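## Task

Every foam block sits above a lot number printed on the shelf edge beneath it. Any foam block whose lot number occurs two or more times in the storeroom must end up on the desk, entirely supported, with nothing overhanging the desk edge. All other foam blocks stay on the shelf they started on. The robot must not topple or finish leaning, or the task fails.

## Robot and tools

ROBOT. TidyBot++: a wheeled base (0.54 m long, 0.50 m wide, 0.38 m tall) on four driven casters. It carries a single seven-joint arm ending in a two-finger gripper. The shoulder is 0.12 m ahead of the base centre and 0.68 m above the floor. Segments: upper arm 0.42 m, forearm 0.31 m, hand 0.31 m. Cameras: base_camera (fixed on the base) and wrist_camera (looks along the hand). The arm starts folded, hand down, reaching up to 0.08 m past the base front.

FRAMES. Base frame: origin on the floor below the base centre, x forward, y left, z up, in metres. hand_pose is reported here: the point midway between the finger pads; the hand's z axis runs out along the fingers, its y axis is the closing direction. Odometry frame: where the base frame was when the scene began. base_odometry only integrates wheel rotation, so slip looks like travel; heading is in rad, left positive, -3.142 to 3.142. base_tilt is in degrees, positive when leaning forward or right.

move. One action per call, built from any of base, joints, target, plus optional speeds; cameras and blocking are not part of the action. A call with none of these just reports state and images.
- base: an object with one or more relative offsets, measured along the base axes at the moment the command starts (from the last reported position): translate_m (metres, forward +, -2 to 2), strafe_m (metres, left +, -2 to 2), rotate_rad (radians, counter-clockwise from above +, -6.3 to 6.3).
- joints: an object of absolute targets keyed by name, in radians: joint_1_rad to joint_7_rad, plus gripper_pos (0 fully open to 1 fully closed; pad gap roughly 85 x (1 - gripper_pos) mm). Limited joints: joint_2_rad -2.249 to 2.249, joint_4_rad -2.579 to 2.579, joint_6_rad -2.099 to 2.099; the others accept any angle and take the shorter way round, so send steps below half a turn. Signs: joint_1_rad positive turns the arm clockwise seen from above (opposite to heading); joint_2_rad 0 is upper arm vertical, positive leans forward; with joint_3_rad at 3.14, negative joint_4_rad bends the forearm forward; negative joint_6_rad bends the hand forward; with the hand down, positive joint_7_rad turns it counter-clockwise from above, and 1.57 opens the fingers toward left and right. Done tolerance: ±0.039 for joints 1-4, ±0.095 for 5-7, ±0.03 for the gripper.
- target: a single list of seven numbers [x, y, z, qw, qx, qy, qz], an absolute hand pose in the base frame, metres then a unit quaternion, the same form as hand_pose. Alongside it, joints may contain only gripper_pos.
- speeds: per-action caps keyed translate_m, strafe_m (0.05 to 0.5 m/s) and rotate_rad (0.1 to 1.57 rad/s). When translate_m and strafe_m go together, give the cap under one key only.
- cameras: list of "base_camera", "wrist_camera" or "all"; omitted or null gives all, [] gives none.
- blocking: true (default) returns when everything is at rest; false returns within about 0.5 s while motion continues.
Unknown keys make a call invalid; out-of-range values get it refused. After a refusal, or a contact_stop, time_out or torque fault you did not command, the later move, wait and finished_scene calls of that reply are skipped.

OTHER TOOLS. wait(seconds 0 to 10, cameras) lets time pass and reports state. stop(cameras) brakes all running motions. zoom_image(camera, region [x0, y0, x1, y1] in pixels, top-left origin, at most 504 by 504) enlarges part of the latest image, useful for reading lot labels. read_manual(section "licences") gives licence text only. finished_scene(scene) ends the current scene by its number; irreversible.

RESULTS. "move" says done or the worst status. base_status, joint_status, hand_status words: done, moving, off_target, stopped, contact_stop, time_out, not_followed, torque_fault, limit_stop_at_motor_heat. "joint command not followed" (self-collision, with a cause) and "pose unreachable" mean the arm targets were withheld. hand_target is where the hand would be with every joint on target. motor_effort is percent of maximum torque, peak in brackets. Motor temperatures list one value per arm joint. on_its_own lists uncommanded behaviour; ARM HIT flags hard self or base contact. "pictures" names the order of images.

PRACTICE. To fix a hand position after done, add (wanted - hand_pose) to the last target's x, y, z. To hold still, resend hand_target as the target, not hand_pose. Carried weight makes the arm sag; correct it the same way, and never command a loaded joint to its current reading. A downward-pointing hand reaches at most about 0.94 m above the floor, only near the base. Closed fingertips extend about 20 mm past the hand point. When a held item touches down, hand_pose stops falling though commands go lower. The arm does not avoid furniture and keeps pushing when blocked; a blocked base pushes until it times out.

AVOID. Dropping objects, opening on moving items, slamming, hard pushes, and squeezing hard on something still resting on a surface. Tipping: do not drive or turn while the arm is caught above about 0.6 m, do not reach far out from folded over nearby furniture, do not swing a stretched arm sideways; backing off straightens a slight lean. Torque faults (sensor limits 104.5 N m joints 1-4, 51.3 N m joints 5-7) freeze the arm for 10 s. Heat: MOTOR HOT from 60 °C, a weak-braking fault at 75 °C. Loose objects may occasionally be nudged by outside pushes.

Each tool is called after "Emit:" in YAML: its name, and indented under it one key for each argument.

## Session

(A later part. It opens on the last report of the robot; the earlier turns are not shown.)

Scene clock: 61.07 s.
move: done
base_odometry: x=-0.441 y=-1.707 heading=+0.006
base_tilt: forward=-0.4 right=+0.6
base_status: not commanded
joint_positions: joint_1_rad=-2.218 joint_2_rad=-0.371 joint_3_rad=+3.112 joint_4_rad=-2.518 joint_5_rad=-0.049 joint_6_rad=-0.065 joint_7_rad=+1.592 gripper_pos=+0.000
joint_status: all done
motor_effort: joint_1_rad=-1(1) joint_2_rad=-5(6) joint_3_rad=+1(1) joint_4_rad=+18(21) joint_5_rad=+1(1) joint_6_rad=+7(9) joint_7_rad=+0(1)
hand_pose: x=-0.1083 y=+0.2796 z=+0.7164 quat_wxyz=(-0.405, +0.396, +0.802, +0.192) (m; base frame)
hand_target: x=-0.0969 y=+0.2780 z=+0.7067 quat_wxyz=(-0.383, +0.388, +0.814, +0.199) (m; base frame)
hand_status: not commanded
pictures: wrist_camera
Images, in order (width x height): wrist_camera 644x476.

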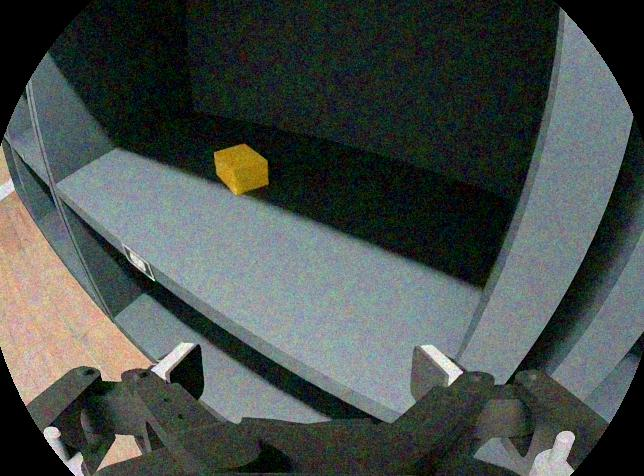

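Emit:
zoom_image:
  camera: "wrist_camera"
  region: [115, 235, 165, 285]

Emit:
move:
  base: {"translate_m":-0.3}
  cameras: ["wrist_camera"]

Emit:
zoom_image:
  camera: "wrist_camera"
  region: [100, 180, 350, 380]

Emit:
move:
  base: {"translate_m":-0.45}
  joints: {"joint_1_rad":-2.6,"joint_6_rad":0.3}
  cameras: ["wrist_camera"]

Scaled by 10.080.

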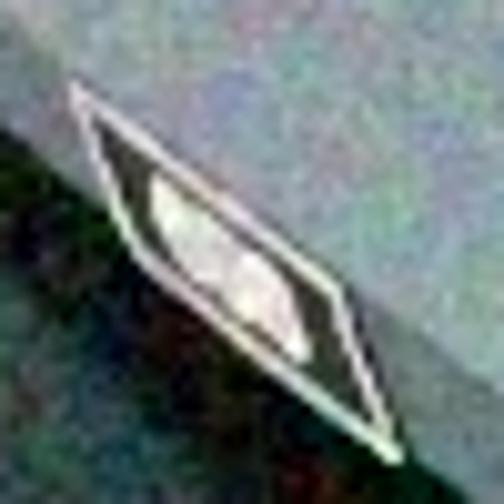

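Scene clock: 63.23 s.
move: done
base_odometry: x=-0.741 y=-1.709 heading=+0.006
base_tilt: forward=-0.4 right=+0.6
base_status: done
joint_positions: joint_1_rad=-2.218 joint_2_rad=-0.371 joint_3_rad=+3.112 joint_4_rad=-2.518 joint_5_rad=-0.049 joint_6_rad=-0.065 joint_7_rad=+1.592 gripper_pos=+0.000
joint_status: not commanded
motor_effort: joint_1_rad=+0(1) joint_2_rad=-5(6) joint_3_rad=+1(1) joint_4_rad=+19(20) joint_5_rad=+1(1) joint_6_rad=+7(8) joint_7_rad=-1(1)
hand_pose: x=-0.1082 y=+0.2797 z=+0.7164 quat_wxyz=(-0.405, +0.396, +0.801, +0.192) (m; base frame)
hand_target: x=-0.0969 y=+0.2780 z=+0.7067 quat_wxyz=(-0.383, +0.388, +0.814, +0.199) (m; base frame)
hand_status: not commanded
pictures: wrist_camera
Images, in order (width x height): wrist_camera 644x476.

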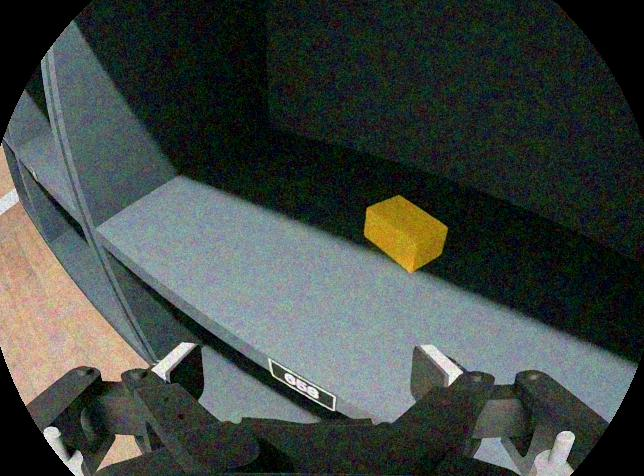

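Scaled by 2.016.

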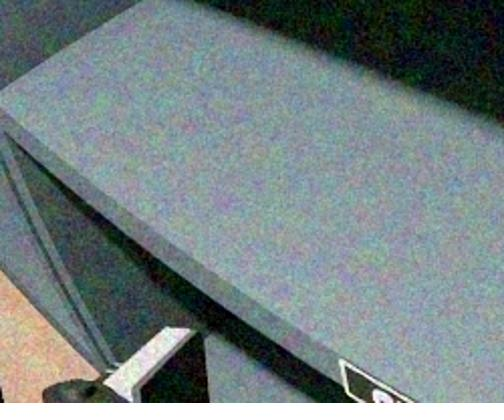

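Scene clock: 65.50 s.
move: done
base_odometry: x=-1.191 y=-1.712 heading=+0.006
base_tilt: forward=-0.4 right=+0.6
base_status: done
joint_positions: joint_1_rad=-2.583 joint_2_rad=-0.371 joint_3_rad=+3.112 joint_4_rad=-2.518 joint_5_rad=-0.049 joint_6_rad=+0.244 joint_7_rad=+1.592 gripper_pos=+0.000
joint_status: all done
motor_effort: joint_1_rad=-1(2) joint_2_rad=-5(8) joint_3_rad=+1(2) joint_4_rad=+20(20) joint_5_rad=+1(1) joint_6_rad=+8(9) joint_7_rad=+0(1)
hand_pose: x=-0.2297 y=+0.2060 z=+0.8010 quat_wxyz=(-0.560, +0.224, +0.783, +0.154) (m; base frame)
hand_target: x=-0.2382 y=+0.1989 z=+0.8166 quat_wxyz=(-0.580, +0.192, +0.775, +0.164) (m; base frame)
hand_status: not commanded
pictures: wrist_camera
Images, in order (width x height): wrist_camera 644x476.

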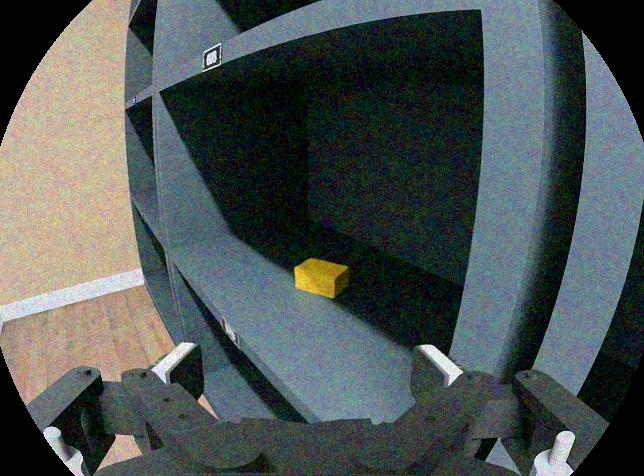

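Emit:
move:
  base: {"translate_m":-0.25}
  cameras: ["wrist_camera"]

Emit:
zoom_image:
  camera: "wrist_camera"
  region: [160, 0, 340, 120]

Emit:
zoom_image:
  camera: "wrist_camera"
  region: [200, 300, 340, 420]

Emit:
move:
  base: {"translate_m":-0.5}
  cameras: ["wrist_camera"]

Emit:
zoom_image:
  camera: "wrist_camera"
  region: [100, 0, 300, 200]

Emit:
zoom_image:
  camera: "wrist_camera"
  region: [100, 250, 300, 450]

Scene clock: 67.57 s.
move: done
base_odometry: x=-1.442 y=-1.714 heading=+0.006
base_tilt: forward=-0.4 right=+0.6
base_status: done
joint_positions: joint_1_rad=-2.583 joint_2_rad=-0.371 joint_3_rad=+3.112 joint_4_rad=-2.518 joint_5_rad=-0.049 joint_6_rad=+0.246 joint_7_rad=+1.592 gripper_pos=+0.000
joint_status: not commanded
motor_effort: joint_1_rad=+0(1) joint_2_rad=-5(8) joint_3_rad=+1(1) joint_4_rad=+20(21) joint_5_rad=+1(1) joint_6_rad=+8(9) joint_7_rad=+0(1)
hand_pose: x=-0.2299 y=+0.2060 z=+0.8018 quat_wxyz=(-0.561, +0.224, +0.782, +0.154) (m; base frame)
hand_target: x=-0.2382 y=+0.1989 z=+0.8166 quat_wxyz=(-0.580, +0.192, +0.775, +0.164) (m; base frame)
hand_status: not commanded
pictures: wrist_camera
Images, in order (width x height): wrist_camera 644x476.

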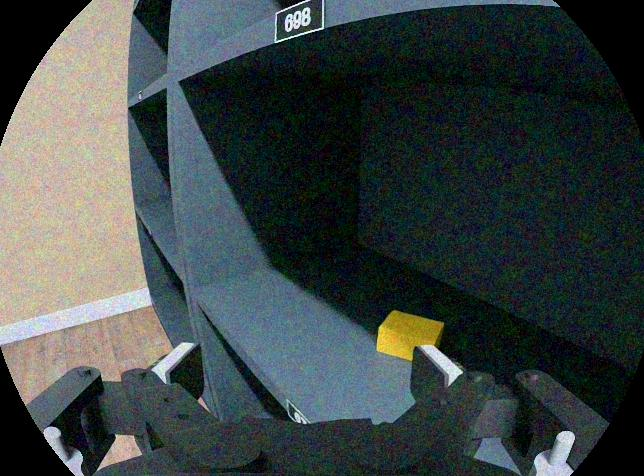

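Scaled by 2.800.

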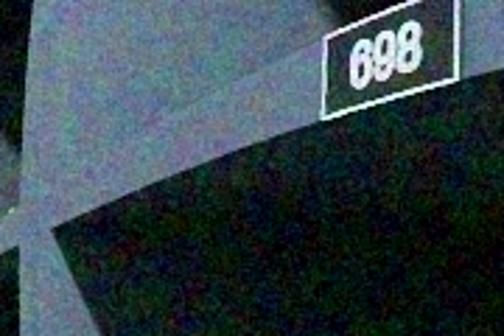

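Scaled by 3.600.

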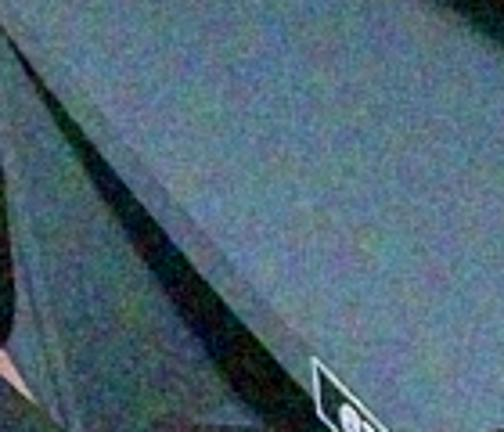

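Scene clock: 69.93 s.
move: done
base_odometry: x=-1.942 y=-1.717 heading=+0.007
base_tilt: forward=-0.4 right=+0.6
base_status: done
joint_positions: joint_1_rad=-2.583 joint_2_rad=-0.372 joint_3_rad=+3.112 joint_4_rad=-2.518 joint_5_rad=-0.049 joint_6_rad=+0.247 joint_7_rad=+1.592 gripper_pos=+0.000
joint_status: not commanded
motor_effort: joint_1_rad=-1(1) joint_2_rad=-6(9) joint_3_rad=+1(2) joint_4_rad=+19(21) joint_5_rad=+1(1) joint_6_rad=+8(9) joint_7_rad=+0(1)
hand_pose: x=-0.2299 y=+0.2060 z=+0.8023 quat_wxyz=(-0.561, +0.224, +0.782, +0.154) (m; base frame)
hand_target: x=-0.2382 y=+0.1989 z=+0.8166 quat_wxyz=(-0.580, +0.192, +0.775, +0.164) (m; base frame)
hand_status: not commanded
pictures: wrist_camera
Images, in order (width x height): wrist_camera 644x476.

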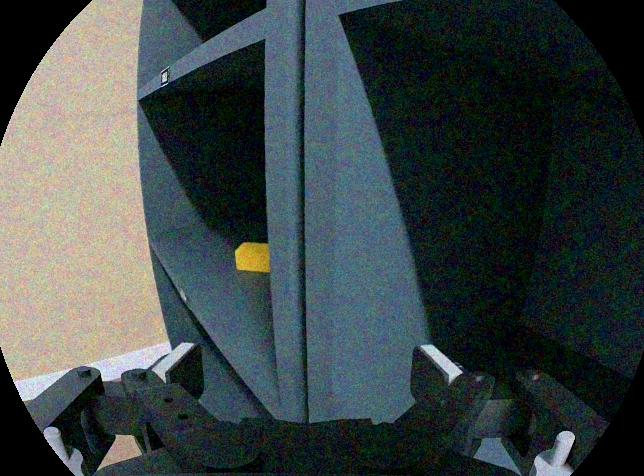

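Scaled by 2.520.

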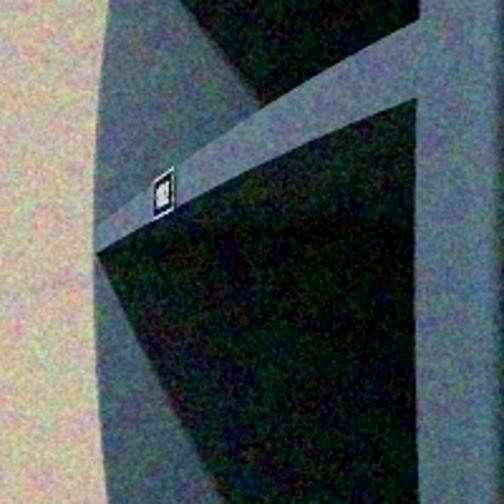

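Scaled by 2.520.

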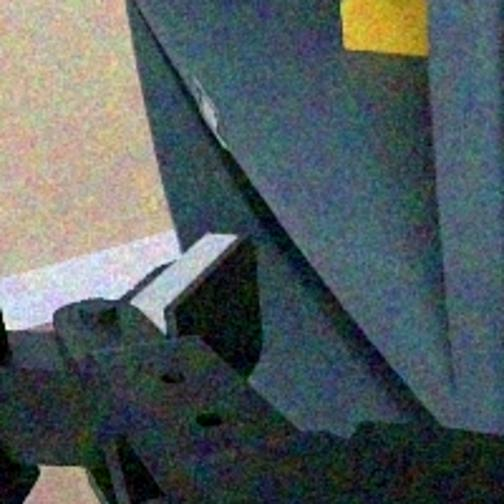

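Emit:
move:
  base: {"translate_m":-0.45}
  cameras: ["wrist_camera"]

Emit:
zoom_image:
  camera: "wrist_camera"
  region: [160, 0, 400, 120]

Emit:
move:
  joints: {"joint_1_rad":-2.2,"joint_6_rad":-0.1}
  cameras: ["wrist_camera"]

Emit:
zoom_image:
  camera: "wrist_camera"
  region: [100, 200, 350, 400]

Emit:
move:
  base: {"translate_m":-0.2}
  cameras: ["wrist_camera"]

Emit:
zoom_image:
  camera: "wrist_camera"
  region: [150, 250, 400, 420]

Scene clock: 72.53 s.
move: done
base_odometry: x=-2.392 y=-1.721 heading=+0.007
base_tilt: forward=-0.4 right=+0.6
base_status: done
joint_positions: joint_1_rad=-2.583 joint_2_rad=-0.372 joint_3_rad=+3.112 joint_4_rad=-2.518 joint_5_rad=-0.049 joint_6_rad=+0.248 joint_7_rad=+1.592 gripper_pos=+0.000
joint_status: not commanded
motor_effort: joint_1_rad=-1(1) joint_2_rad=-6(8) joint_3_rad=+1(1) joint_4_rad=+20(21) joint_5_rad=+1(1) joint_6_rad=+9(9) joint_7_rad=+0(1)
hand_pose: x=-0.2300 y=+0.2061 z=+0.8025 quat_wxyz=(-0.562, +0.224, +0.781, +0.154) (m; base frame)
hand_target: x=-0.2382 y=+0.1989 z=+0.8166 quat_wxyz=(-0.580, +0.192, +0.775, +0.164) (m; base frame)
hand_status: not commanded
pictures: wrist_camera
Images, in order (width x height): wrist_camera 644x476.

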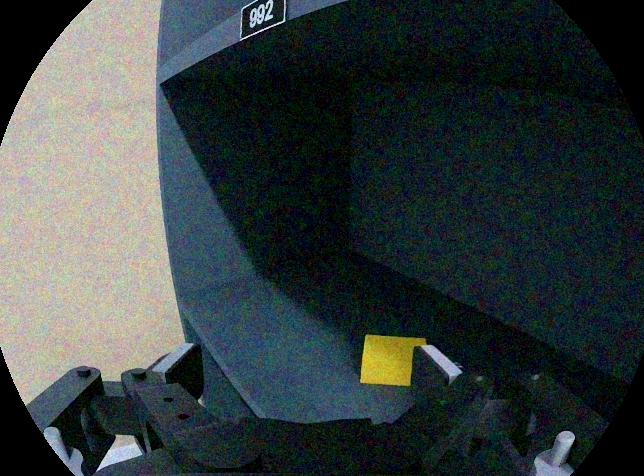

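Scaled by 2.100.

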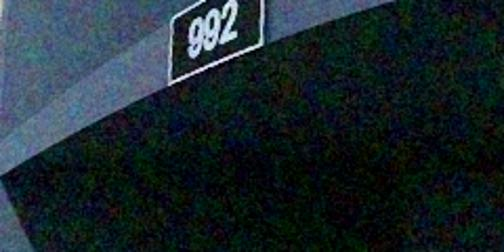

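Scene clock: 74.10 s.
move: done
base_odometry: x=-2.392 y=-1.721 heading=+0.007
base_tilt: forward=-0.4 right=+0.6
base_status: not commanded
joint_positions: joint_1_rad=-2.218 joint_2_rad=-0.372 joint_3_rad=+3.112 joint_4_rad=-2.518 joint_5_rad=-0.049 joint_6_rad=-0.047 joint_7_rad=+1.592 gripper_pos=+0.000
joint_status: all done
motor_effort: joint_1_rad=-1(2) joint_2_rad=-4(6) joint_3_rad=+1(1) joint_4_rad=+19(20) joint_5_rad=+1(1) joint_6_rad=+7(10) joint_7_rad=+0(0)
hand_pose: x=-0.1101 y=+0.2822 z=+0.7211 quat_wxyz=(-0.413, +0.394, +0.798, +0.195) (m; base frame)
hand_target: x=-0.0969 y=+0.2780 z=+0.7067 quat_wxyz=(-0.383, +0.388, +0.814, +0.199) (m; base frame)
hand_status: not commanded
pictures: wrist_camera
Images, in order (width x height): wrist_camera 644x476.

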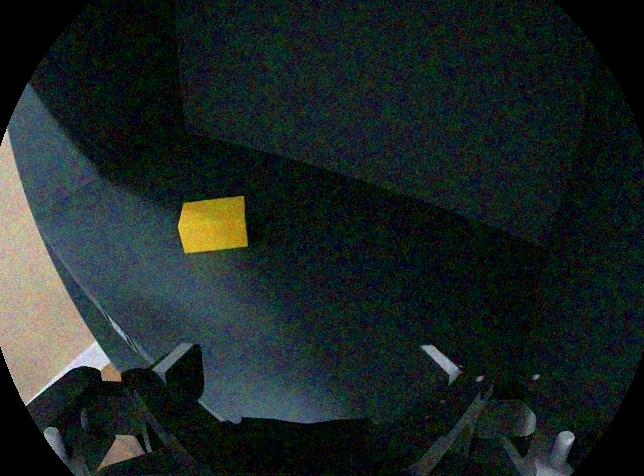

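Scaled by 2.016.

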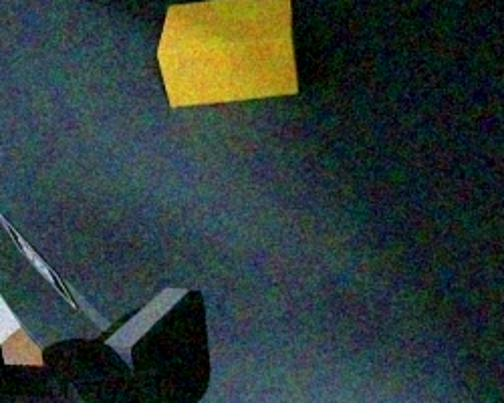

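Scene clock: 75.73 s.
move: done
base_odometry: x=-2.592 y=-1.722 heading=+0.007
base_tilt: forward=-0.4 right=+0.6
base_status: done
joint_positions: joint_1_rad=-2.218 joint_2_rad=-0.372 joint_3_rad=+3.112 joint_4_rad=-2.518 joint_5_rad=-0.049 joint_6_rad=-0.052 joint_7_rad=+1.592 gripper_pos=+0.000
joint_status: not commanded
motor_effort: joint_1_rad=-1(1) joint_2_rad=-5(7) joint_3_rad=+1(2) joint_4_rad=+19(20) joint_5_rad=+1(1) joint_6_rad=+7(8) joint_7_rad=+0(1)
hand_pose: x=-0.1096 y=+0.2815 z=+0.7200 quat_wxyz=(-0.411, +0.394, +0.799, +0.194) (m; base frame)
hand_target: x=-0.0969 y=+0.2780 z=+0.7067 quat_wxyz=(-0.383, +0.388, +0.814, +0.199) (m; base frame)
hand_status: not commanded
pictures: wrist_camera
Images, in order (width x height): wrist_camera 644x476.

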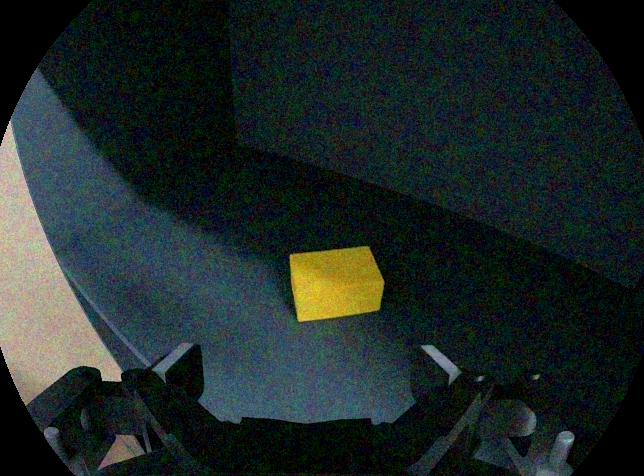

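Scaled by 2.016.

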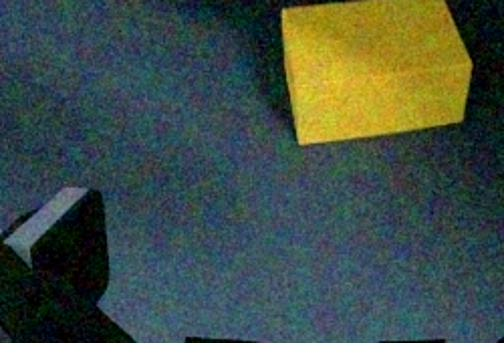

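Emit:
move:
  joints: {"joint_1_rad":-2.7,"joint_6_rad":-0.1}
  base: {"translate_m":0.2}
  cameras: ["wrist_camera"]

Emit:
zoom_image:
  camera: "wrist_camera"
  region: [180, 180, 340, 380]

Emit:
move:
  base: {"translate_m":0.95}
  cameras: ["wrist_camera"]

Emit:
zoom_image:
  camera: "wrist_camera"
  region: [180, 180, 380, 380]

Emit:
move:
  base: {"translate_m":0.95}
  cameras: ["wrist_camera"]

Emit:
zoom_image:
  camera: "wrist_camera"
  region: [180, 180, 380, 380]

Emit:
move:
  base: {"translate_m":0.9}
  cameras: ["wrist_camera"]

Emit:
zoom_image:
  camera: "wrist_camera"
  region: [180, 180, 380, 380]

Scene clock: 77.83 s.
move: done
base_odometry: x=-2.392 y=-1.721 heading=+0.008
base_tilt: forward=-0.3 right=+0.6
base_status: done
joint_positions: joint_1_rad=-2.681 joint_2_rad=-0.373 joint_3_rad=+3.112 joint_4_rad=-2.518 joint_5_rad=-0.049 joint_6_rad=-0.054 joint_7_rad=+1.592 gripper_pos=+0.000
joint_status: all done
motor_effort: joint_1_rad=+0(2) joint_2_rad=-4(7) joint_3_rad=+1(2) joint_4_rad=+19(20) joint_5_rad=+1(1) joint_6_rad=+8(8) joint_7_rad=+0(1)
hand_pose: x=-0.2108 y=+0.1495 z=+0.7198 quat_wxyz=(-0.444, +0.201, +0.868, +0.095) (m; base frame)
hand_target: x=-0.2038 y=+0.1404 z=+0.7067 quat_wxyz=(-0.421, +0.174, +0.885, +0.098) (m; base frame)
hand_status: not commanded
pictures: wrist_camera
Images, in order (width x height): wrist_camera 644x476.

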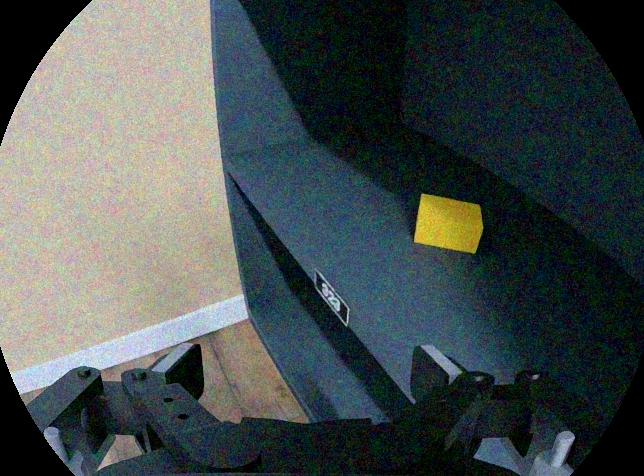

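Scaled by 2.520.

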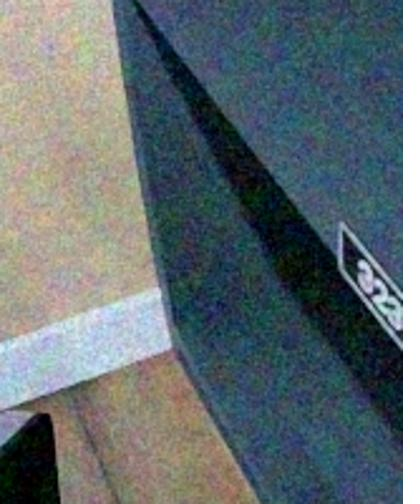

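Scene clock: 81.10 s.
move: done
base_odometry: x=-1.442 y=-1.713 heading=+0.009
base_tilt: forward=-0.3 right=+0.6
base_status: done
joint_positions: joint_1_rad=-2.682 joint_2_rad=-0.373 joint_3_rad=+3.112 joint_4_rad=-2.518 joint_5_rad=-0.049 joint_6_rad=-0.055 joint_7_rad=+1.592 gripper_pos=+0.000
joint_status: not commanded
motor_effort: joint_1_rad=+0(1) joint_2_rad=-4(7) joint_3_rad=+1(1) joint_4_rad=+19(21) joint_5_rad=+1(1) joint_6_rad=+8(8) joint_7_rad=+0(1)
hand_pose: x=-0.2108 y=+0.1494 z=+0.7197 quat_wxyz=(-0.444, +0.200, +0.868, +0.095) (m; base frame)
hand_target: x=-0.2038 y=+0.1404 z=+0.7067 quat_wxyz=(-0.421, +0.174, +0.885, +0.098) (m; base frame)
hand_status: not commanded
pictures: wrist_camera
Images, in order (width x height): wrist_camera 644x476.

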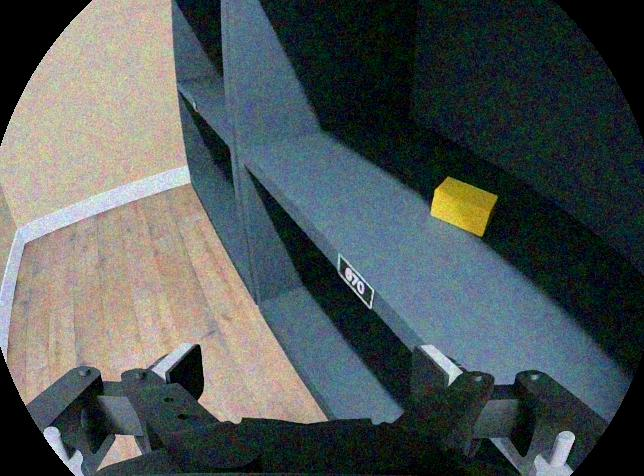

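Scaled by 2.520.

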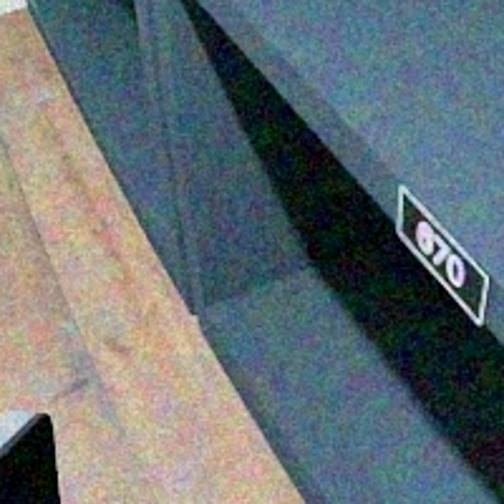

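Scene clock: 84.37 s.
move: done
base_odometry: x=-0.491 y=-1.704 heading=+0.011
base_tilt: forward=-0.3 right=+0.6
base_status: done
joint_positions: joint_1_rad=-2.682 joint_2_rad=-0.373 joint_3_rad=+3.112 joint_4_rad=-2.518 joint_5_rad=-0.049 joint_6_rad=-0.055 joint_7_rad=+1.592 gripper_pos=+0.000
joint_status: not commanded
motor_effort: joint_1_rad=+0(1) joint_2_rad=-5(7) joint_3_rad=+1(1) joint_4_rad=+19(20) joint_5_rad=+1(1) joint_6_rad=+7(8) joint_7_rad=+0(1)
hand_pose: x=-0.2107 y=+0.1493 z=+0.7196 quat_wxyz=(-0.444, +0.200, +0.868, +0.095) (m; base frame)
hand_target: x=-0.2038 y=+0.1404 z=+0.7067 quat_wxyz=(-0.421, +0.174, +0.885, +0.098) (m; base frame)
hand_status: not commanded
pictures: wrist_camera
Images, in order (width x height): wrist_camera 644x476.

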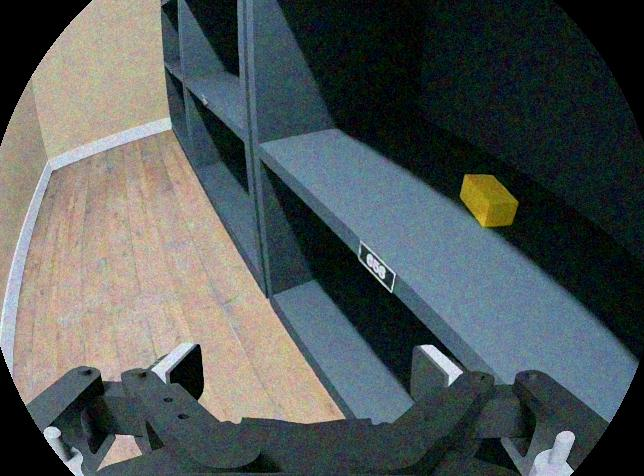

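Scaled by 2.520.

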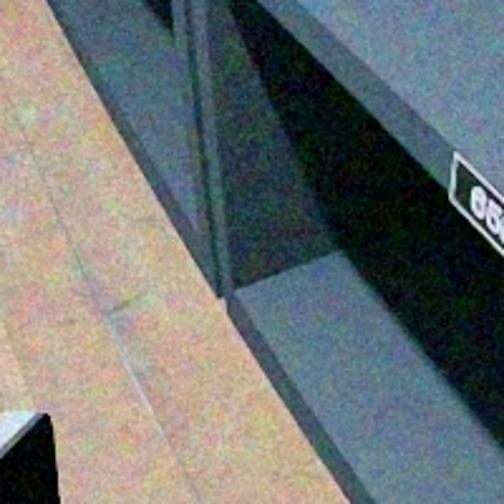

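Scene clock: 87.53 s.
move: done
base_odometry: x=+0.409 y=-1.694 heading=+0.012
base_tilt: forward=-0.3 right=+0.6
base_status: done
joint_positions: joint_1_rad=-2.682 joint_2_rad=-0.374 joint_3_rad=+3.112 joint_4_rad=-2.518 joint_5_rad=-0.049 joint_6_rad=-0.056 joint_7_rad=+1.592 gripper_pos=+0.000
joint_status: not commanded
motor_effort: joint_1_rad=+0(1) joint_2_rad=-5(7) joint_3_rad=+1(1) joint_4_rad=+18(20) joint_5_rad=+1(1) joint_6_rad=+7(8) joint_7_rad=+0(1)
hand_pose: x=-0.2107 y=+0.1491 z=+0.7196 quat_wxyz=(-0.444, +0.200, +0.868, +0.094) (m; base frame)
hand_target: x=-0.2038 y=+0.1404 z=+0.7067 quat_wxyz=(-0.421, +0.174, +0.885, +0.098) (m; base frame)
hand_status: not commanded
pictures: wrist_camera
Images, in order (width x height): wrist_camera 644x476.

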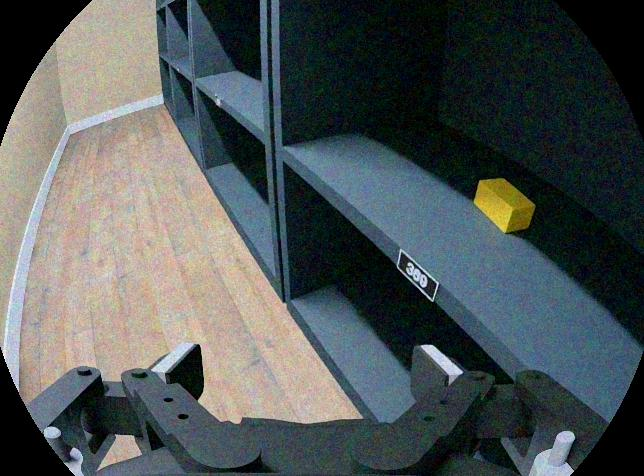

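Scaled by 2.520.

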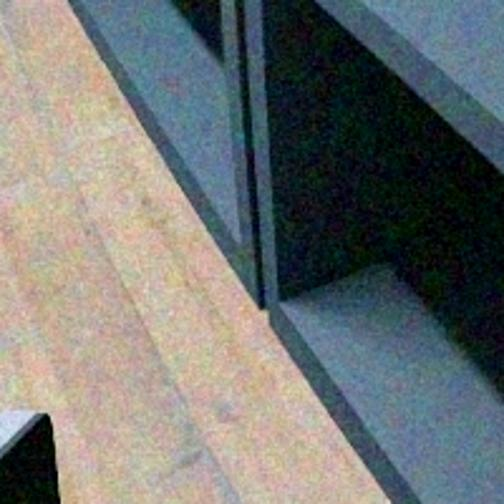

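Emit:
move:
  base: {"translate_m":-1.3}
  cameras: []

Emit:
move:
  base: {"translate_m":-1.3,"strafe_m":0.07}
  cameras: []

Emit:
move:
  joints: {"joint_2_rad":-0.6,"joint_3_rad":3.14,"joint_4_rad":-1.75,"joint_5_rad":0,"joint_6_rad":-0.5}
  cameras: ["wrist_camera"]

Emit:
move:
  joints: {"joint_1_rad":-1.57}
  cameras: ["wrist_camera"]

Scene clock: 92.40 s.
move: done
base_odometry: x=-0.891 y=-1.710 heading=+0.013
base_tilt: forward=-0.4 right=+0.6
base_status: done
joint_positions: joint_1_rad=-2.683 joint_2_rad=-0.375 joint_3_rad=+3.112 joint_4_rad=-2.518 joint_5_rad=-0.049 joint_6_rad=-0.057 joint_7_rad=+1.592 gripper_pos=+0.000
joint_status: not commanded
motor_effort: joint_1_rad=+0(1) joint_2_rad=-5(7) joint_3_rad=+1(1) joint_4_rad=+19(20) joint_5_rad=+1(1) joint_6_rad=+7(8) joint_7_rad=+0(1)
hand_pose: x=-0.2107 y=+0.1486 z=+0.7199 quat_wxyz=(-0.444, +0.200, +0.868, +0.094) (m; base frame)
hand_target: x=-0.2038 y=+0.1404 z=+0.7067 quat_wxyz=(-0.421, +0.174, +0.885, +0.098) (m; base frame)
hand_status: not commanded
pictures: none
No camera images: "cameras" was empty.

Scene clock: 99.37 s.
move: time_out
TORQUE WARNING: joint_2_rad reached its warning level (56.7 N m). A warning alone does not stop the arm.
base_odometry: x=-2.132 y=-1.659 heading=+0.037
base_tilt: forward=-0.4 right=+0.6
base_status: translate_m time_out (by the wheels' count: -1.240 of -1.300); the other done
joint_positions: joint_1_rad=-2.692 joint_2_rad=-0.371 joint_3_rad=+3.112 joint_4_rad=-2.510 joint_5_rad=-0.049 joint_6_rad=-0.068 joint_7_rad=+1.592 gripper_pos=+0.000
joint_status: not commanded
motor_effort: joint_1_rad=+0(7) joint_2_rad=-4(32) joint_3_rad=+1(10) joint_4_rad=+18(28) joint_5_rad=+1(1) joint_6_rad=+7(11) joint_7_rad=+0(1)
hand_pose: x=-0.2129 y=+0.1459 z=+0.7198 quat_wxyz=(-0.441, +0.196, +0.871, +0.091) (m; base frame)
hand_target: x=-0.2038 y=+0.1404 z=+0.7067 quat_wxyz=(-0.421, +0.174, +0.885, +0.098) (m; base frame)
hand_status: not commanded
pictures: none
No camera images: "cameras" was empty.

not run: a stop that you did not command came earlier in this reply.

not run: a stop that you did not command came earlier in this reply.

Emit:
wait:
  seconds: 0.3

Scene clock: 99.77 s.
base_odometry: x=-2.132 y=-1.659 heading=+0.037
base_tilt: forward=-0.4 right=+0.6
base_status: translate_m time_out (by the wheels' count: -1.240 of -1.300); the other done
joint_positions: joint_1_rad=-2.692 joint_2_rad=-0.371 joint_3_rad=+3.112 joint_4_rad=-2.510 joint_5_rad=-0.049 joint_6_rad=-0.068 joint_7_rad=+1.592 gripper_pos=+0.000
joint_status: not commanded
motor_effort: joint_1_rad=+0(7) joint_2_rad=-5(32) joint_3_rad=+1(10) joint_4_rad=+19(28) joint_5_rad=+1(1) joint_6_rad=+7(11) joint_7_rad=+0(1)
hand_pose: x=-0.2129 y=+0.1459 z=+0.7198 quat_wxyz=(-0.441, +0.196, +0.871, +0.091) (m; base frame)
hand_target: x=-0.2038 y=+0.1404 z=+0.7067 quat_wxyz=(-0.421, +0.174, +0.885, +0.098) (m; base frame)
hand_status: not commanded
wait: 0.30 s; at rest by 0.17 s
pictures: base_camera, wrist_camera
Images, in order (width x height): base_camera 644x364, wrist_camera 644x476.

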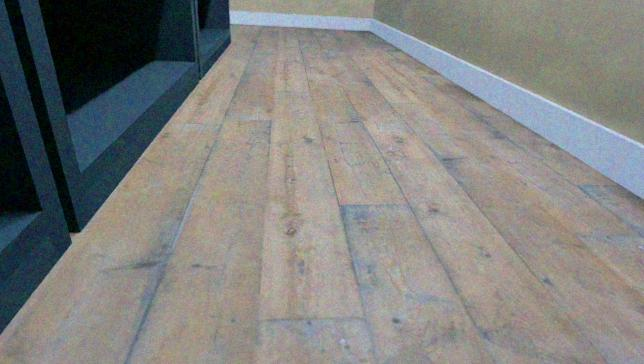

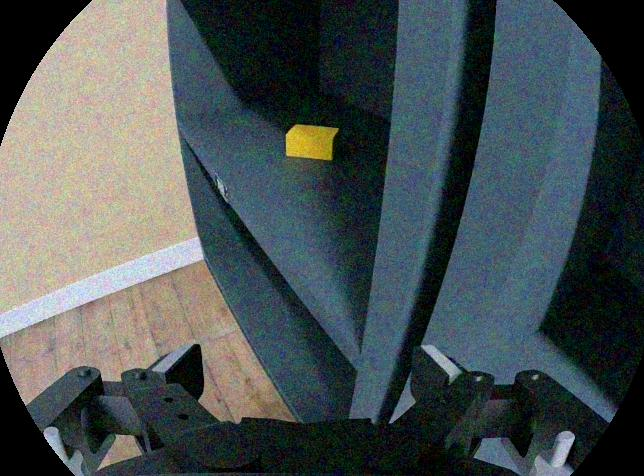

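Emit:
move:
  base: {"translate_m":0.06,"strafe_m":-0.08,"rotate_rad":-0.025}
  cameras: []

Emit:
move:
  joints: {"joint_2_rad":-0.6,"joint_3_rad":3.14,"joint_4_rad":-1.75,"joint_5_rad":0,"joint_6_rad":-0.5}
  cameras: ["wrist_camera"]

Emit:
move:
  joints: {"joint_1_rad":-1.57}

Scene clock: 101.20 s.
move: done
base_odometry: x=-2.069 y=-1.737 heading=+0.012
base_tilt: forward=-0.3 right=+0.6
base_status: done
joint_positions: joint_1_rad=-2.692 joint_2_rad=-0.376 joint_3_rad=+3.112 joint_4_rad=-2.510 joint_5_rad=-0.049 joint_6_rad=-0.068 joint_7_rad=+1.592 gripper_pos=+0.000
joint_status: not commanded
motor_effort: joint_1_rad=-1(1) joint_2_rad=-6(7) joint_3_rad=+1(2) joint_4_rad=+19(20) joint_5_rad=+1(1) joint_6_rad=+7(8) joint_7_rad=+0(1)
hand_pose: x=-0.2127 y=+0.1457 z=+0.7216 quat_wxyz=(-0.443, +0.196, +0.870, +0.092) (m; base frame)
hand_target: x=-0.2038 y=+0.1404 z=+0.7067 quat_wxyz=(-0.421, +0.174, +0.885, +0.098) (m; base frame)
hand_status: not commanded
pictures: none
No camera images: "cameras" was empty.

Scene clock: 103.50 s.
move: done
base_odometry: x=-2.069 y=-1.737 heading=+0.012
base_tilt: forward=-0.3 right=+0.6
base_status: not commanded
joint_positions: joint_1_rad=-2.692 joint_2_rad=-0.587 joint_3_rad=+3.123 joint_4_rad=-1.762 joint_5_rad=-0.049 joint_6_rad=-0.451 joint_7_rad=+1.592 gripper_pos=+0.000
joint_status: all done
motor_effort: joint_1_rad=+0(1) joint_2_rad=-1(7) joint_3_rad=+1(2) joint_4_rad=+21(23) joint_5_rad=+1(1) joint_6_rad=+9(9) joint_7_rad=+0(1)
hand_pose: x=-0.2196 y=+0.1433 z=+1.1364 quat_wxyz=(-0.674, +0.154, +0.709, +0.136) (m; base frame)
hand_target: x=-0.2071 y=+0.1517 z=+1.1328 quat_wxyz=(-0.661, +0.153, +0.719, +0.155) (m; base frame)
hand_status: not commanded
pictures: wrist_camera
Images, in order (width x height): wrist_camera 644x476.

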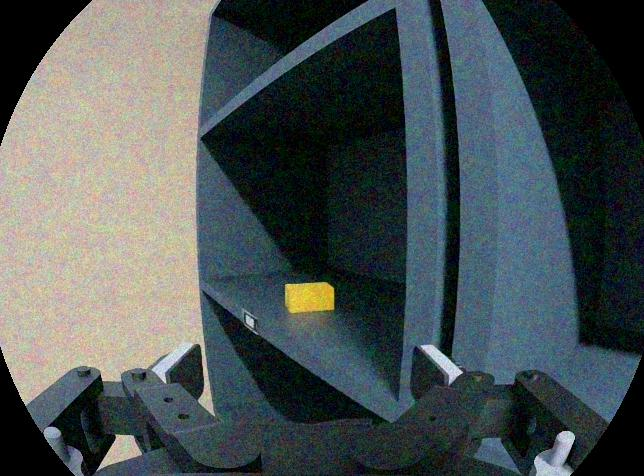

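Scene clock: 105.90 s.
move: done
base_odometry: x=-2.069 y=-1.737 heading=+0.012
base_tilt: forward=-0.3 right=+0.6
base_status: not commanded
joint_positions: joint_1_rad=-1.589 joint_2_rad=-0.587 joint_3_rad=+3.127 joint_4_rad=-1.762 joint_5_rad=-0.049 joint_6_rad=-0.452 joint_7_rad=+1.592 gripper_pos=+0.000
joint_status: all done
motor_effort: joint_1_rad=-1(2) joint_2_rad=+0(1) joint_3_rad=+1(2) joint_4_rad=+22(22) joint_5_rad=+0(1) joint_6_rad=+8(10) joint_7_rad=+0(1)
hand_pose: x=+0.0965 y=+0.3669 z=+1.1361 quat_wxyz=(-0.502, +0.505, +0.522, +0.469) (m; base frame)
hand_target: x=+0.1171 y=+0.3597 z=+1.1328 quat_wxyz=(-0.475, +0.514, +0.525, +0.485) (m; base frame)
hand_status: not commanded
pictures: base_camera, wrist_camera
Images, in order (width x height): base_camera 644x364, wrist_camera 644x476.

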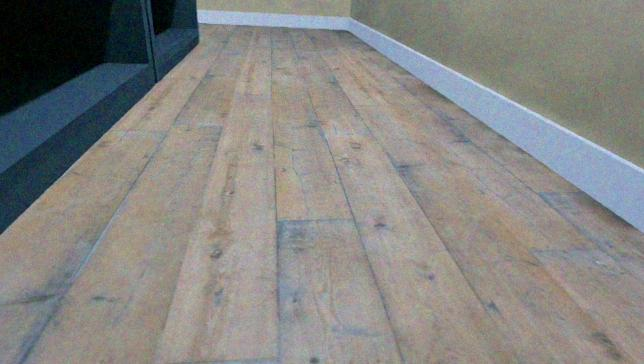

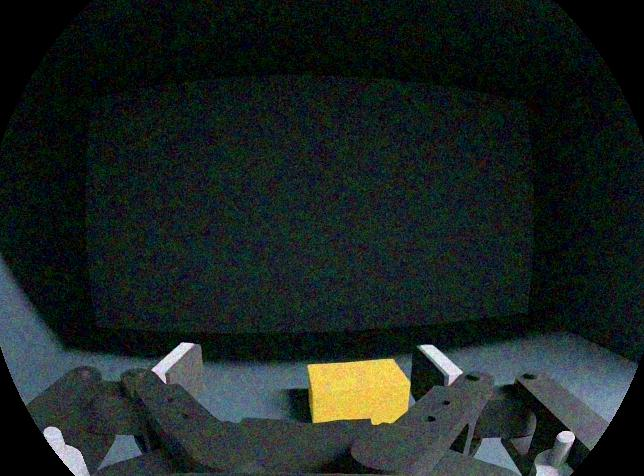

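Emit:
zoom_image:
  camera: "wrist_camera"
  region: [280, 330, 440, 440]

Emit:
move:
  joints: {"joint_6_rad":-0.9}
  cameras: ["wrist_camera"]

Scaled by 3.150.

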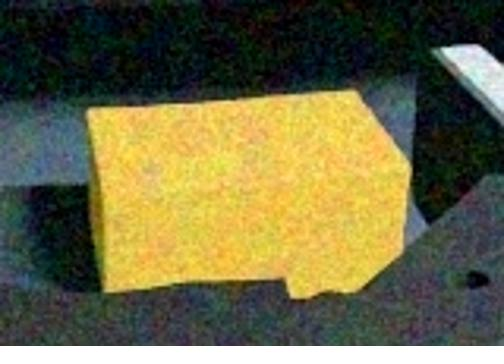

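Scene clock: 107.73 s.
move: done
base_odometry: x=-2.069 y=-1.737 heading=+0.012
base_tilt: forward=-0.3 right=+0.6
base_status: not commanded
joint_positions: joint_1_rad=-1.589 joint_2_rad=-0.588 joint_3_rad=+3.127 joint_4_rad=-1.755 joint_5_rad=-0.049 joint_6_rad=-0.854 joint_7_rad=+1.592 gripper_pos=+0.000
joint_status: all done
motor_effort: joint_1_rad=+0(1) joint_2_rad=+0(1) joint_3_rad=+1(1) joint_4_rad=+21(22) joint_5_rad=+0(1) joint_6_rad=+8(11) joint_7_rad=+0(1)
hand_pose: x=+0.0935 y=+0.3353 z=+1.0200 quat_wxyz=(-0.392, +0.585, +0.613, +0.359) (m; base frame)
hand_target: x=+0.1172 y=+0.3256 z=+1.0140 quat_wxyz=(-0.363, +0.598, +0.611, +0.371) (m; base frame)
hand_status: not commanded
pictures: wrist_camera
Images, in order (width x height): wrist_camera 644x476.

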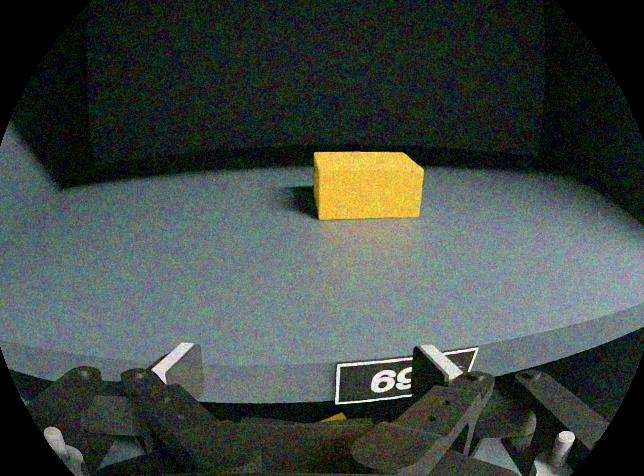

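Emit:
move:
  joints: {"joint_1_rad":-1.57,"joint_2_rad":-0.143,"joint_4_rad":-0.686,"joint_6_rad":-1.75,"joint_5_rad":0.04,"joint_7_rad":0.02}
  cameras: ["wrist_camera"]

Emit:
move:
  base: {"strafe_m":0.06}
  cameras: ["wrist_camera"]

Scene clock: 112.27 s.
move: done
base_odometry: x=-2.069 y=-1.737 heading=+0.012
base_tilt: forward=-0.3 right=+0.6
base_status: not commanded
joint_positions: joint_1_rad=-1.589 joint_2_rad=-0.163 joint_3_rad=+3.127 joint_4_rad=-0.704 joint_5_rad=-0.030 joint_6_rad=-1.700 joint_7_rad=+0.065 gripper_pos=+0.000
joint_status: all done
motor_effort: joint_1_rad=+0(2) joint_2_rad=-7(8) joint_3_rad=+0(1) joint_4_rad=+13(23) joint_5_rad=+1(2) joint_6_rad=+6(9) joint_7_rad=+0(1)
hand_pose: x=+0.0965 y=+0.3366 z=+1.1732 quat_wxyz=(-0.436, +0.899, +0.052, -0.004) (m; base frame)
hand_target: x=+0.1295 y=+0.3358 z=+1.1618 quat_wxyz=(-0.411, +0.911, -0.002, +0.021) (m; base frame)
hand_status: not commanded
pictures: wrist_camera
Images, in order (width x height): wrist_camera 644x476.

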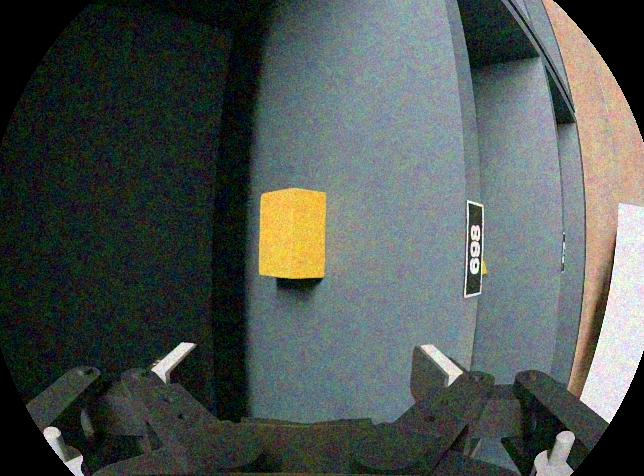

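Scene clock: 113.37 s.
move: done
base_odometry: x=-2.070 y=-1.677 heading=+0.011
base_tilt: forward=-0.4 right=+0.6
base_status: done
joint_positions: joint_1_rad=-1.588 joint_2_rad=-0.144 joint_3_rad=+3.128 joint_4_rad=-0.700 joint_5_rad=-0.027 joint_6_rad=-1.703 joint_7_rad=+0.063 gripper_pos=+0.000
joint_status: not commanded
motor_effort: joint_1_rad=+0(1) joint_2_rad=-8(12) joint_3_rad=+0(1) joint_4_rad=+13(15) joint_5_rad=+1(1) joint_6_rad=+6(8) joint_7_rad=+0(0)
hand_pose: x=+0.0980 y=+0.3454 z=+1.1672 quat_wxyz=(-0.427, +0.903, +0.050, -0.003) (m; base frame)
hand_target: x=+0.1295 y=+0.3358 z=+1.1618 quat_wxyz=(-0.411, +0.911, -0.002, +0.021) (m; base frame)
hand_status: not commanded
pictures: wrist_camera
Images, in order (width x height): wrist_camera 644x476.

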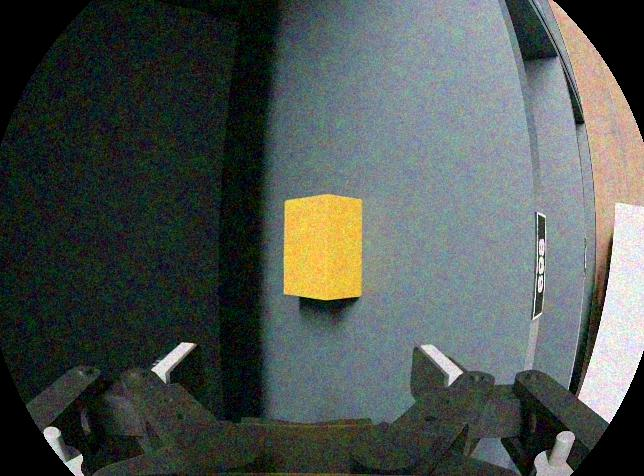

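Emit:
move:
  joints: {"joint_1_rad":-1.55,"joint_2_rad":0.09,"joint_4_rad":-1.03,"joint_6_rad":-0.92,"joint_5_rad":0.07,"joint_7_rad":-0.045,"gripper_pos":1}
  cameras: ["wrist_camera"]

Emit:
move:
  joints: {"joint_2_rad":0.42,"joint_4_rad":-0.407,"joint_6_rad":-1.65}
  cameras: ["wrist_camera"]

Scene clock: 116.63 s.
move: done
base_odometry: x=-2.070 y=-1.677 heading=+0.011
base_tilt: forward=-0.3 right=+0.6
base_status: not commanded
joint_positions: joint_1_rad=-1.570 joint_2_rad=+0.086 joint_3_rad=+3.128 joint_4_rad=-1.011 joint_5_rad=+0.000 joint_6_rad=-0.978 joint_7_rad=-0.002 gripper_pos=+0.999
joint_status: all done
motor_effort: joint_1_rad=-1(1) joint_2_rad=-23(28) joint_3_rad=+0(1) joint_4_rad=+20(22) joint_5_rad=+1(2) joint_6_rad=+8(9) joint_7_rad=+0(1)
hand_pose: x=+0.1109 y=+0.5881 z=+1.0944 quat_wxyz=(-0.509, +0.861, +0.004, -0.004) (m; base frame)
hand_target: x=+0.1465 y=+0.5977 z=+1.0976 quat_wxyz=(-0.523, +0.851, -0.024, +0.028) (m; base frame)
hand_status: not commanded
pictures: wrist_camera
Images, in order (width x height): wrist_camera 644x476.

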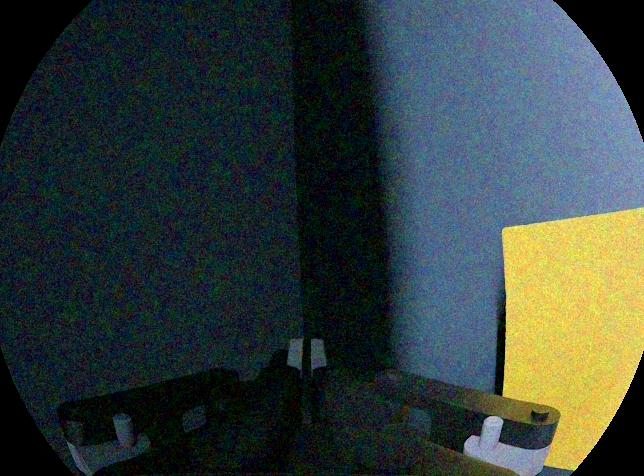

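Scene clock: 118.87 s.
move: done
base_odometry: x=-2.070 y=-1.677 heading=+0.011
base_tilt: forward=-0.3 right=+0.5
base_status: not commanded
joint_positions: joint_1_rad=-1.570 joint_2_rad=+0.393 joint_3_rad=+3.128 joint_4_rad=-0.425 joint_5_rad=+0.001 joint_6_rad=-1.598 joint_7_rad=-0.002 gripper_pos=+0.999
joint_status: all done
motor_effort: joint_1_rad=+0(1) joint_2_rad=-30(30) joint_3_rad=+0(0) joint_4_rad=+16(21) joint_5_rad=+1(1) joint_6_rad=+6(8) joint_7_rad=+0(1)
hand_pose: x=+0.1130 y=+0.5968 z=+1.0525 quat_wxyz=(-0.355, +0.935, +0.003, -0.005) (m; base frame)
hand_target: x=+0.1511 y=+0.5939 z=+1.0344 quat_wxyz=(-0.326, +0.944, -0.044, +0.028) (m; base frame)
hand_status: not commanded
pictures: wrist_camera
Images, in order (width x height): wrist_camera 644x476.

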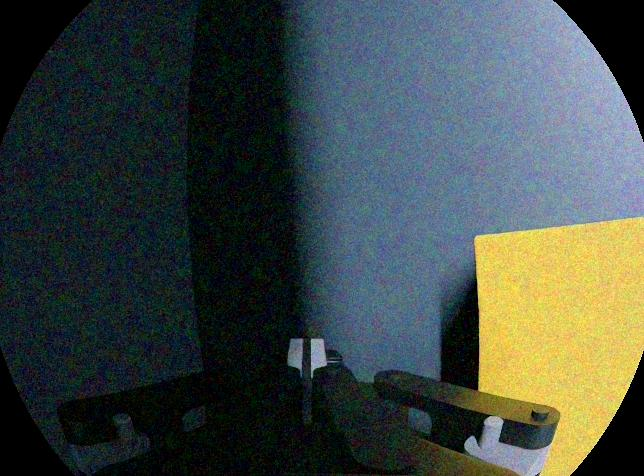

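Emit:
move:
  joints: {"joint_2_rad":0.445,"joint_4_rad":-0.407,"joint_6_rad":-1.65}
  cameras: []

Emit:
move:
  joints: {"joint_2_rad":0.173,"joint_4_rad":-0.815,"joint_6_rad":-1.523}
  cameras: ["wrist_camera"]

Emit:
move:
  joints: {"joint_2_rad":-0.015,"joint_4_rad":-1.015,"joint_6_rad":-1.507}
  cameras: ["wrist_camera"]

Scene clock: 120.17 s.
move: done
base_odometry: x=-2.070 y=-1.677 heading=+0.011
base_tilt: forward=-0.4 right=+0.5
base_status: not commanded
joint_positions: joint_1_rad=-1.570 joint_2_rad=+0.420 joint_3_rad=+3.128 joint_4_rad=-0.421 joint_5_rad=+0.001 joint_6_rad=-1.600 joint_7_rad=-0.002 gripper_pos=+0.999
joint_status: all done
motor_effort: joint_1_rad=-1(1) joint_2_rad=-30(32) joint_3_rad=+0(0) joint_4_rad=+16(17) joint_5_rad=+1(1) joint_6_rad=+5(7) joint_7_rad=+0(0)
hand_pose: x=+0.1130 y=+0.6064 z=+1.0373 quat_wxyz=(-0.343, +0.939, +0.003, -0.005) (m; base frame)
hand_target: x=+0.1512 y=+0.6025 z=+1.0194 quat_wxyz=(-0.315, +0.948, -0.044, +0.028) (m; base frame)
hand_status: not commanded
pictures: none
No camera images: "cameras" was empty.

Scene clock: 121.73 s.
move: done
base_odometry: x=-2.070 y=-1.677 heading=+0.011
base_tilt: forward=-0.3 right=+0.6
base_status: not commanded
joint_positions: joint_1_rad=-1.569 joint_2_rad=+0.170 joint_3_rad=+3.128 joint_4_rad=-0.777 joint_5_rad=+0.001 joint_6_rad=-1.567 joint_7_rad=-0.002 gripper_pos=+0.999
joint_status: all done
motor_effort: joint_1_rad=+0(1) joint_2_rad=-21(32) joint_3_rad=+0(0) joint_4_rad=+15(17) joint_5_rad=+1(1) joint_6_rad=+4(6) joint_7_rad=+0(0)
hand_pose: x=+0.1125 y=+0.5090 z=+1.0283 quat_wxyz=(-0.309, +0.951, +0.004, -0.003) (m; base frame)
hand_target: x=+0.1494 y=+0.5175 z=+1.0185 quat_wxyz=(-0.310, +0.949, -0.040, +0.030) (m; base frame)
hand_status: not commanded
pictures: wrist_camera
Images, in order (width x height): wrist_camera 644x476.

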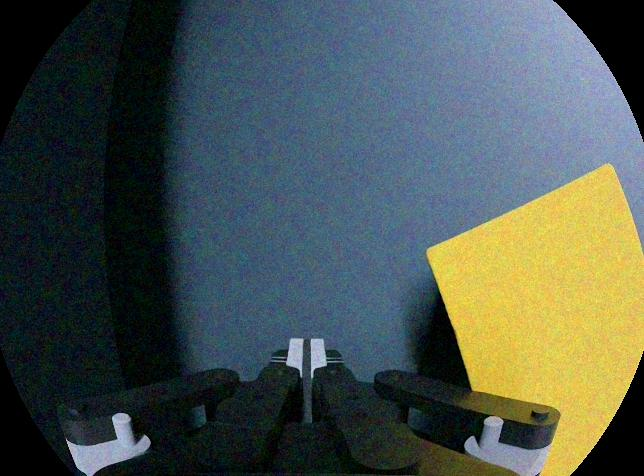

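Scene clock: 122.90 s.
move: done
base_odometry: x=-2.070 y=-1.677 heading=+0.011
base_tilt: forward=-0.4 right=+0.6
base_status: not commanded
joint_positions: joint_1_rad=-1.569 joint_2_rad=-0.017 joint_3_rad=+3.128 joint_4_rad=-0.983 joint_5_rad=+0.001 joint_6_rad=-1.548 joint_7_rad=-0.002 gripper_pos=+0.999
joint_status: all done
motor_effort: joint_1_rad=+0(1) joint_2_rad=-17(23) joint_3_rad=+0(1) joint_4_rad=+17(18) joint_5_rad=+1(1) joint_6_rad=+6(6) joint_7_rad=+0(1)
hand_pose: x=+0.1125 y=+0.4341 z=+1.0291 quat_wxyz=(-0.309, +0.951, +0.005, -0.002) (m; base frame)
hand_target: x=+0.1479 y=+0.4419 z=+1.0223 quat_wxyz=(-0.312, +0.949, -0.039, +0.030) (m; base frame)
hand_status: not commanded
pictures: wrist_camera
Images, in order (width x height): wrist_camera 644x476.

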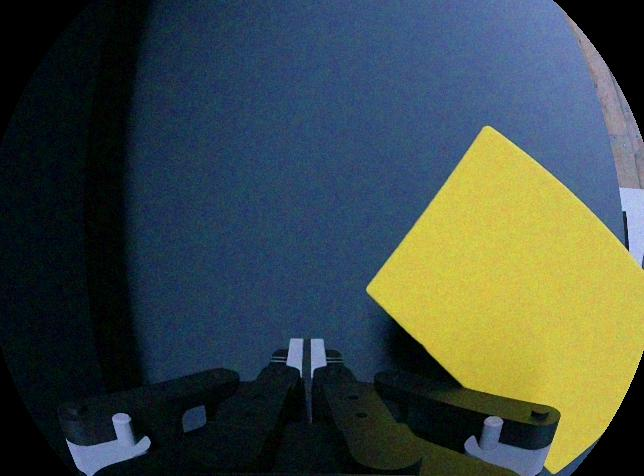

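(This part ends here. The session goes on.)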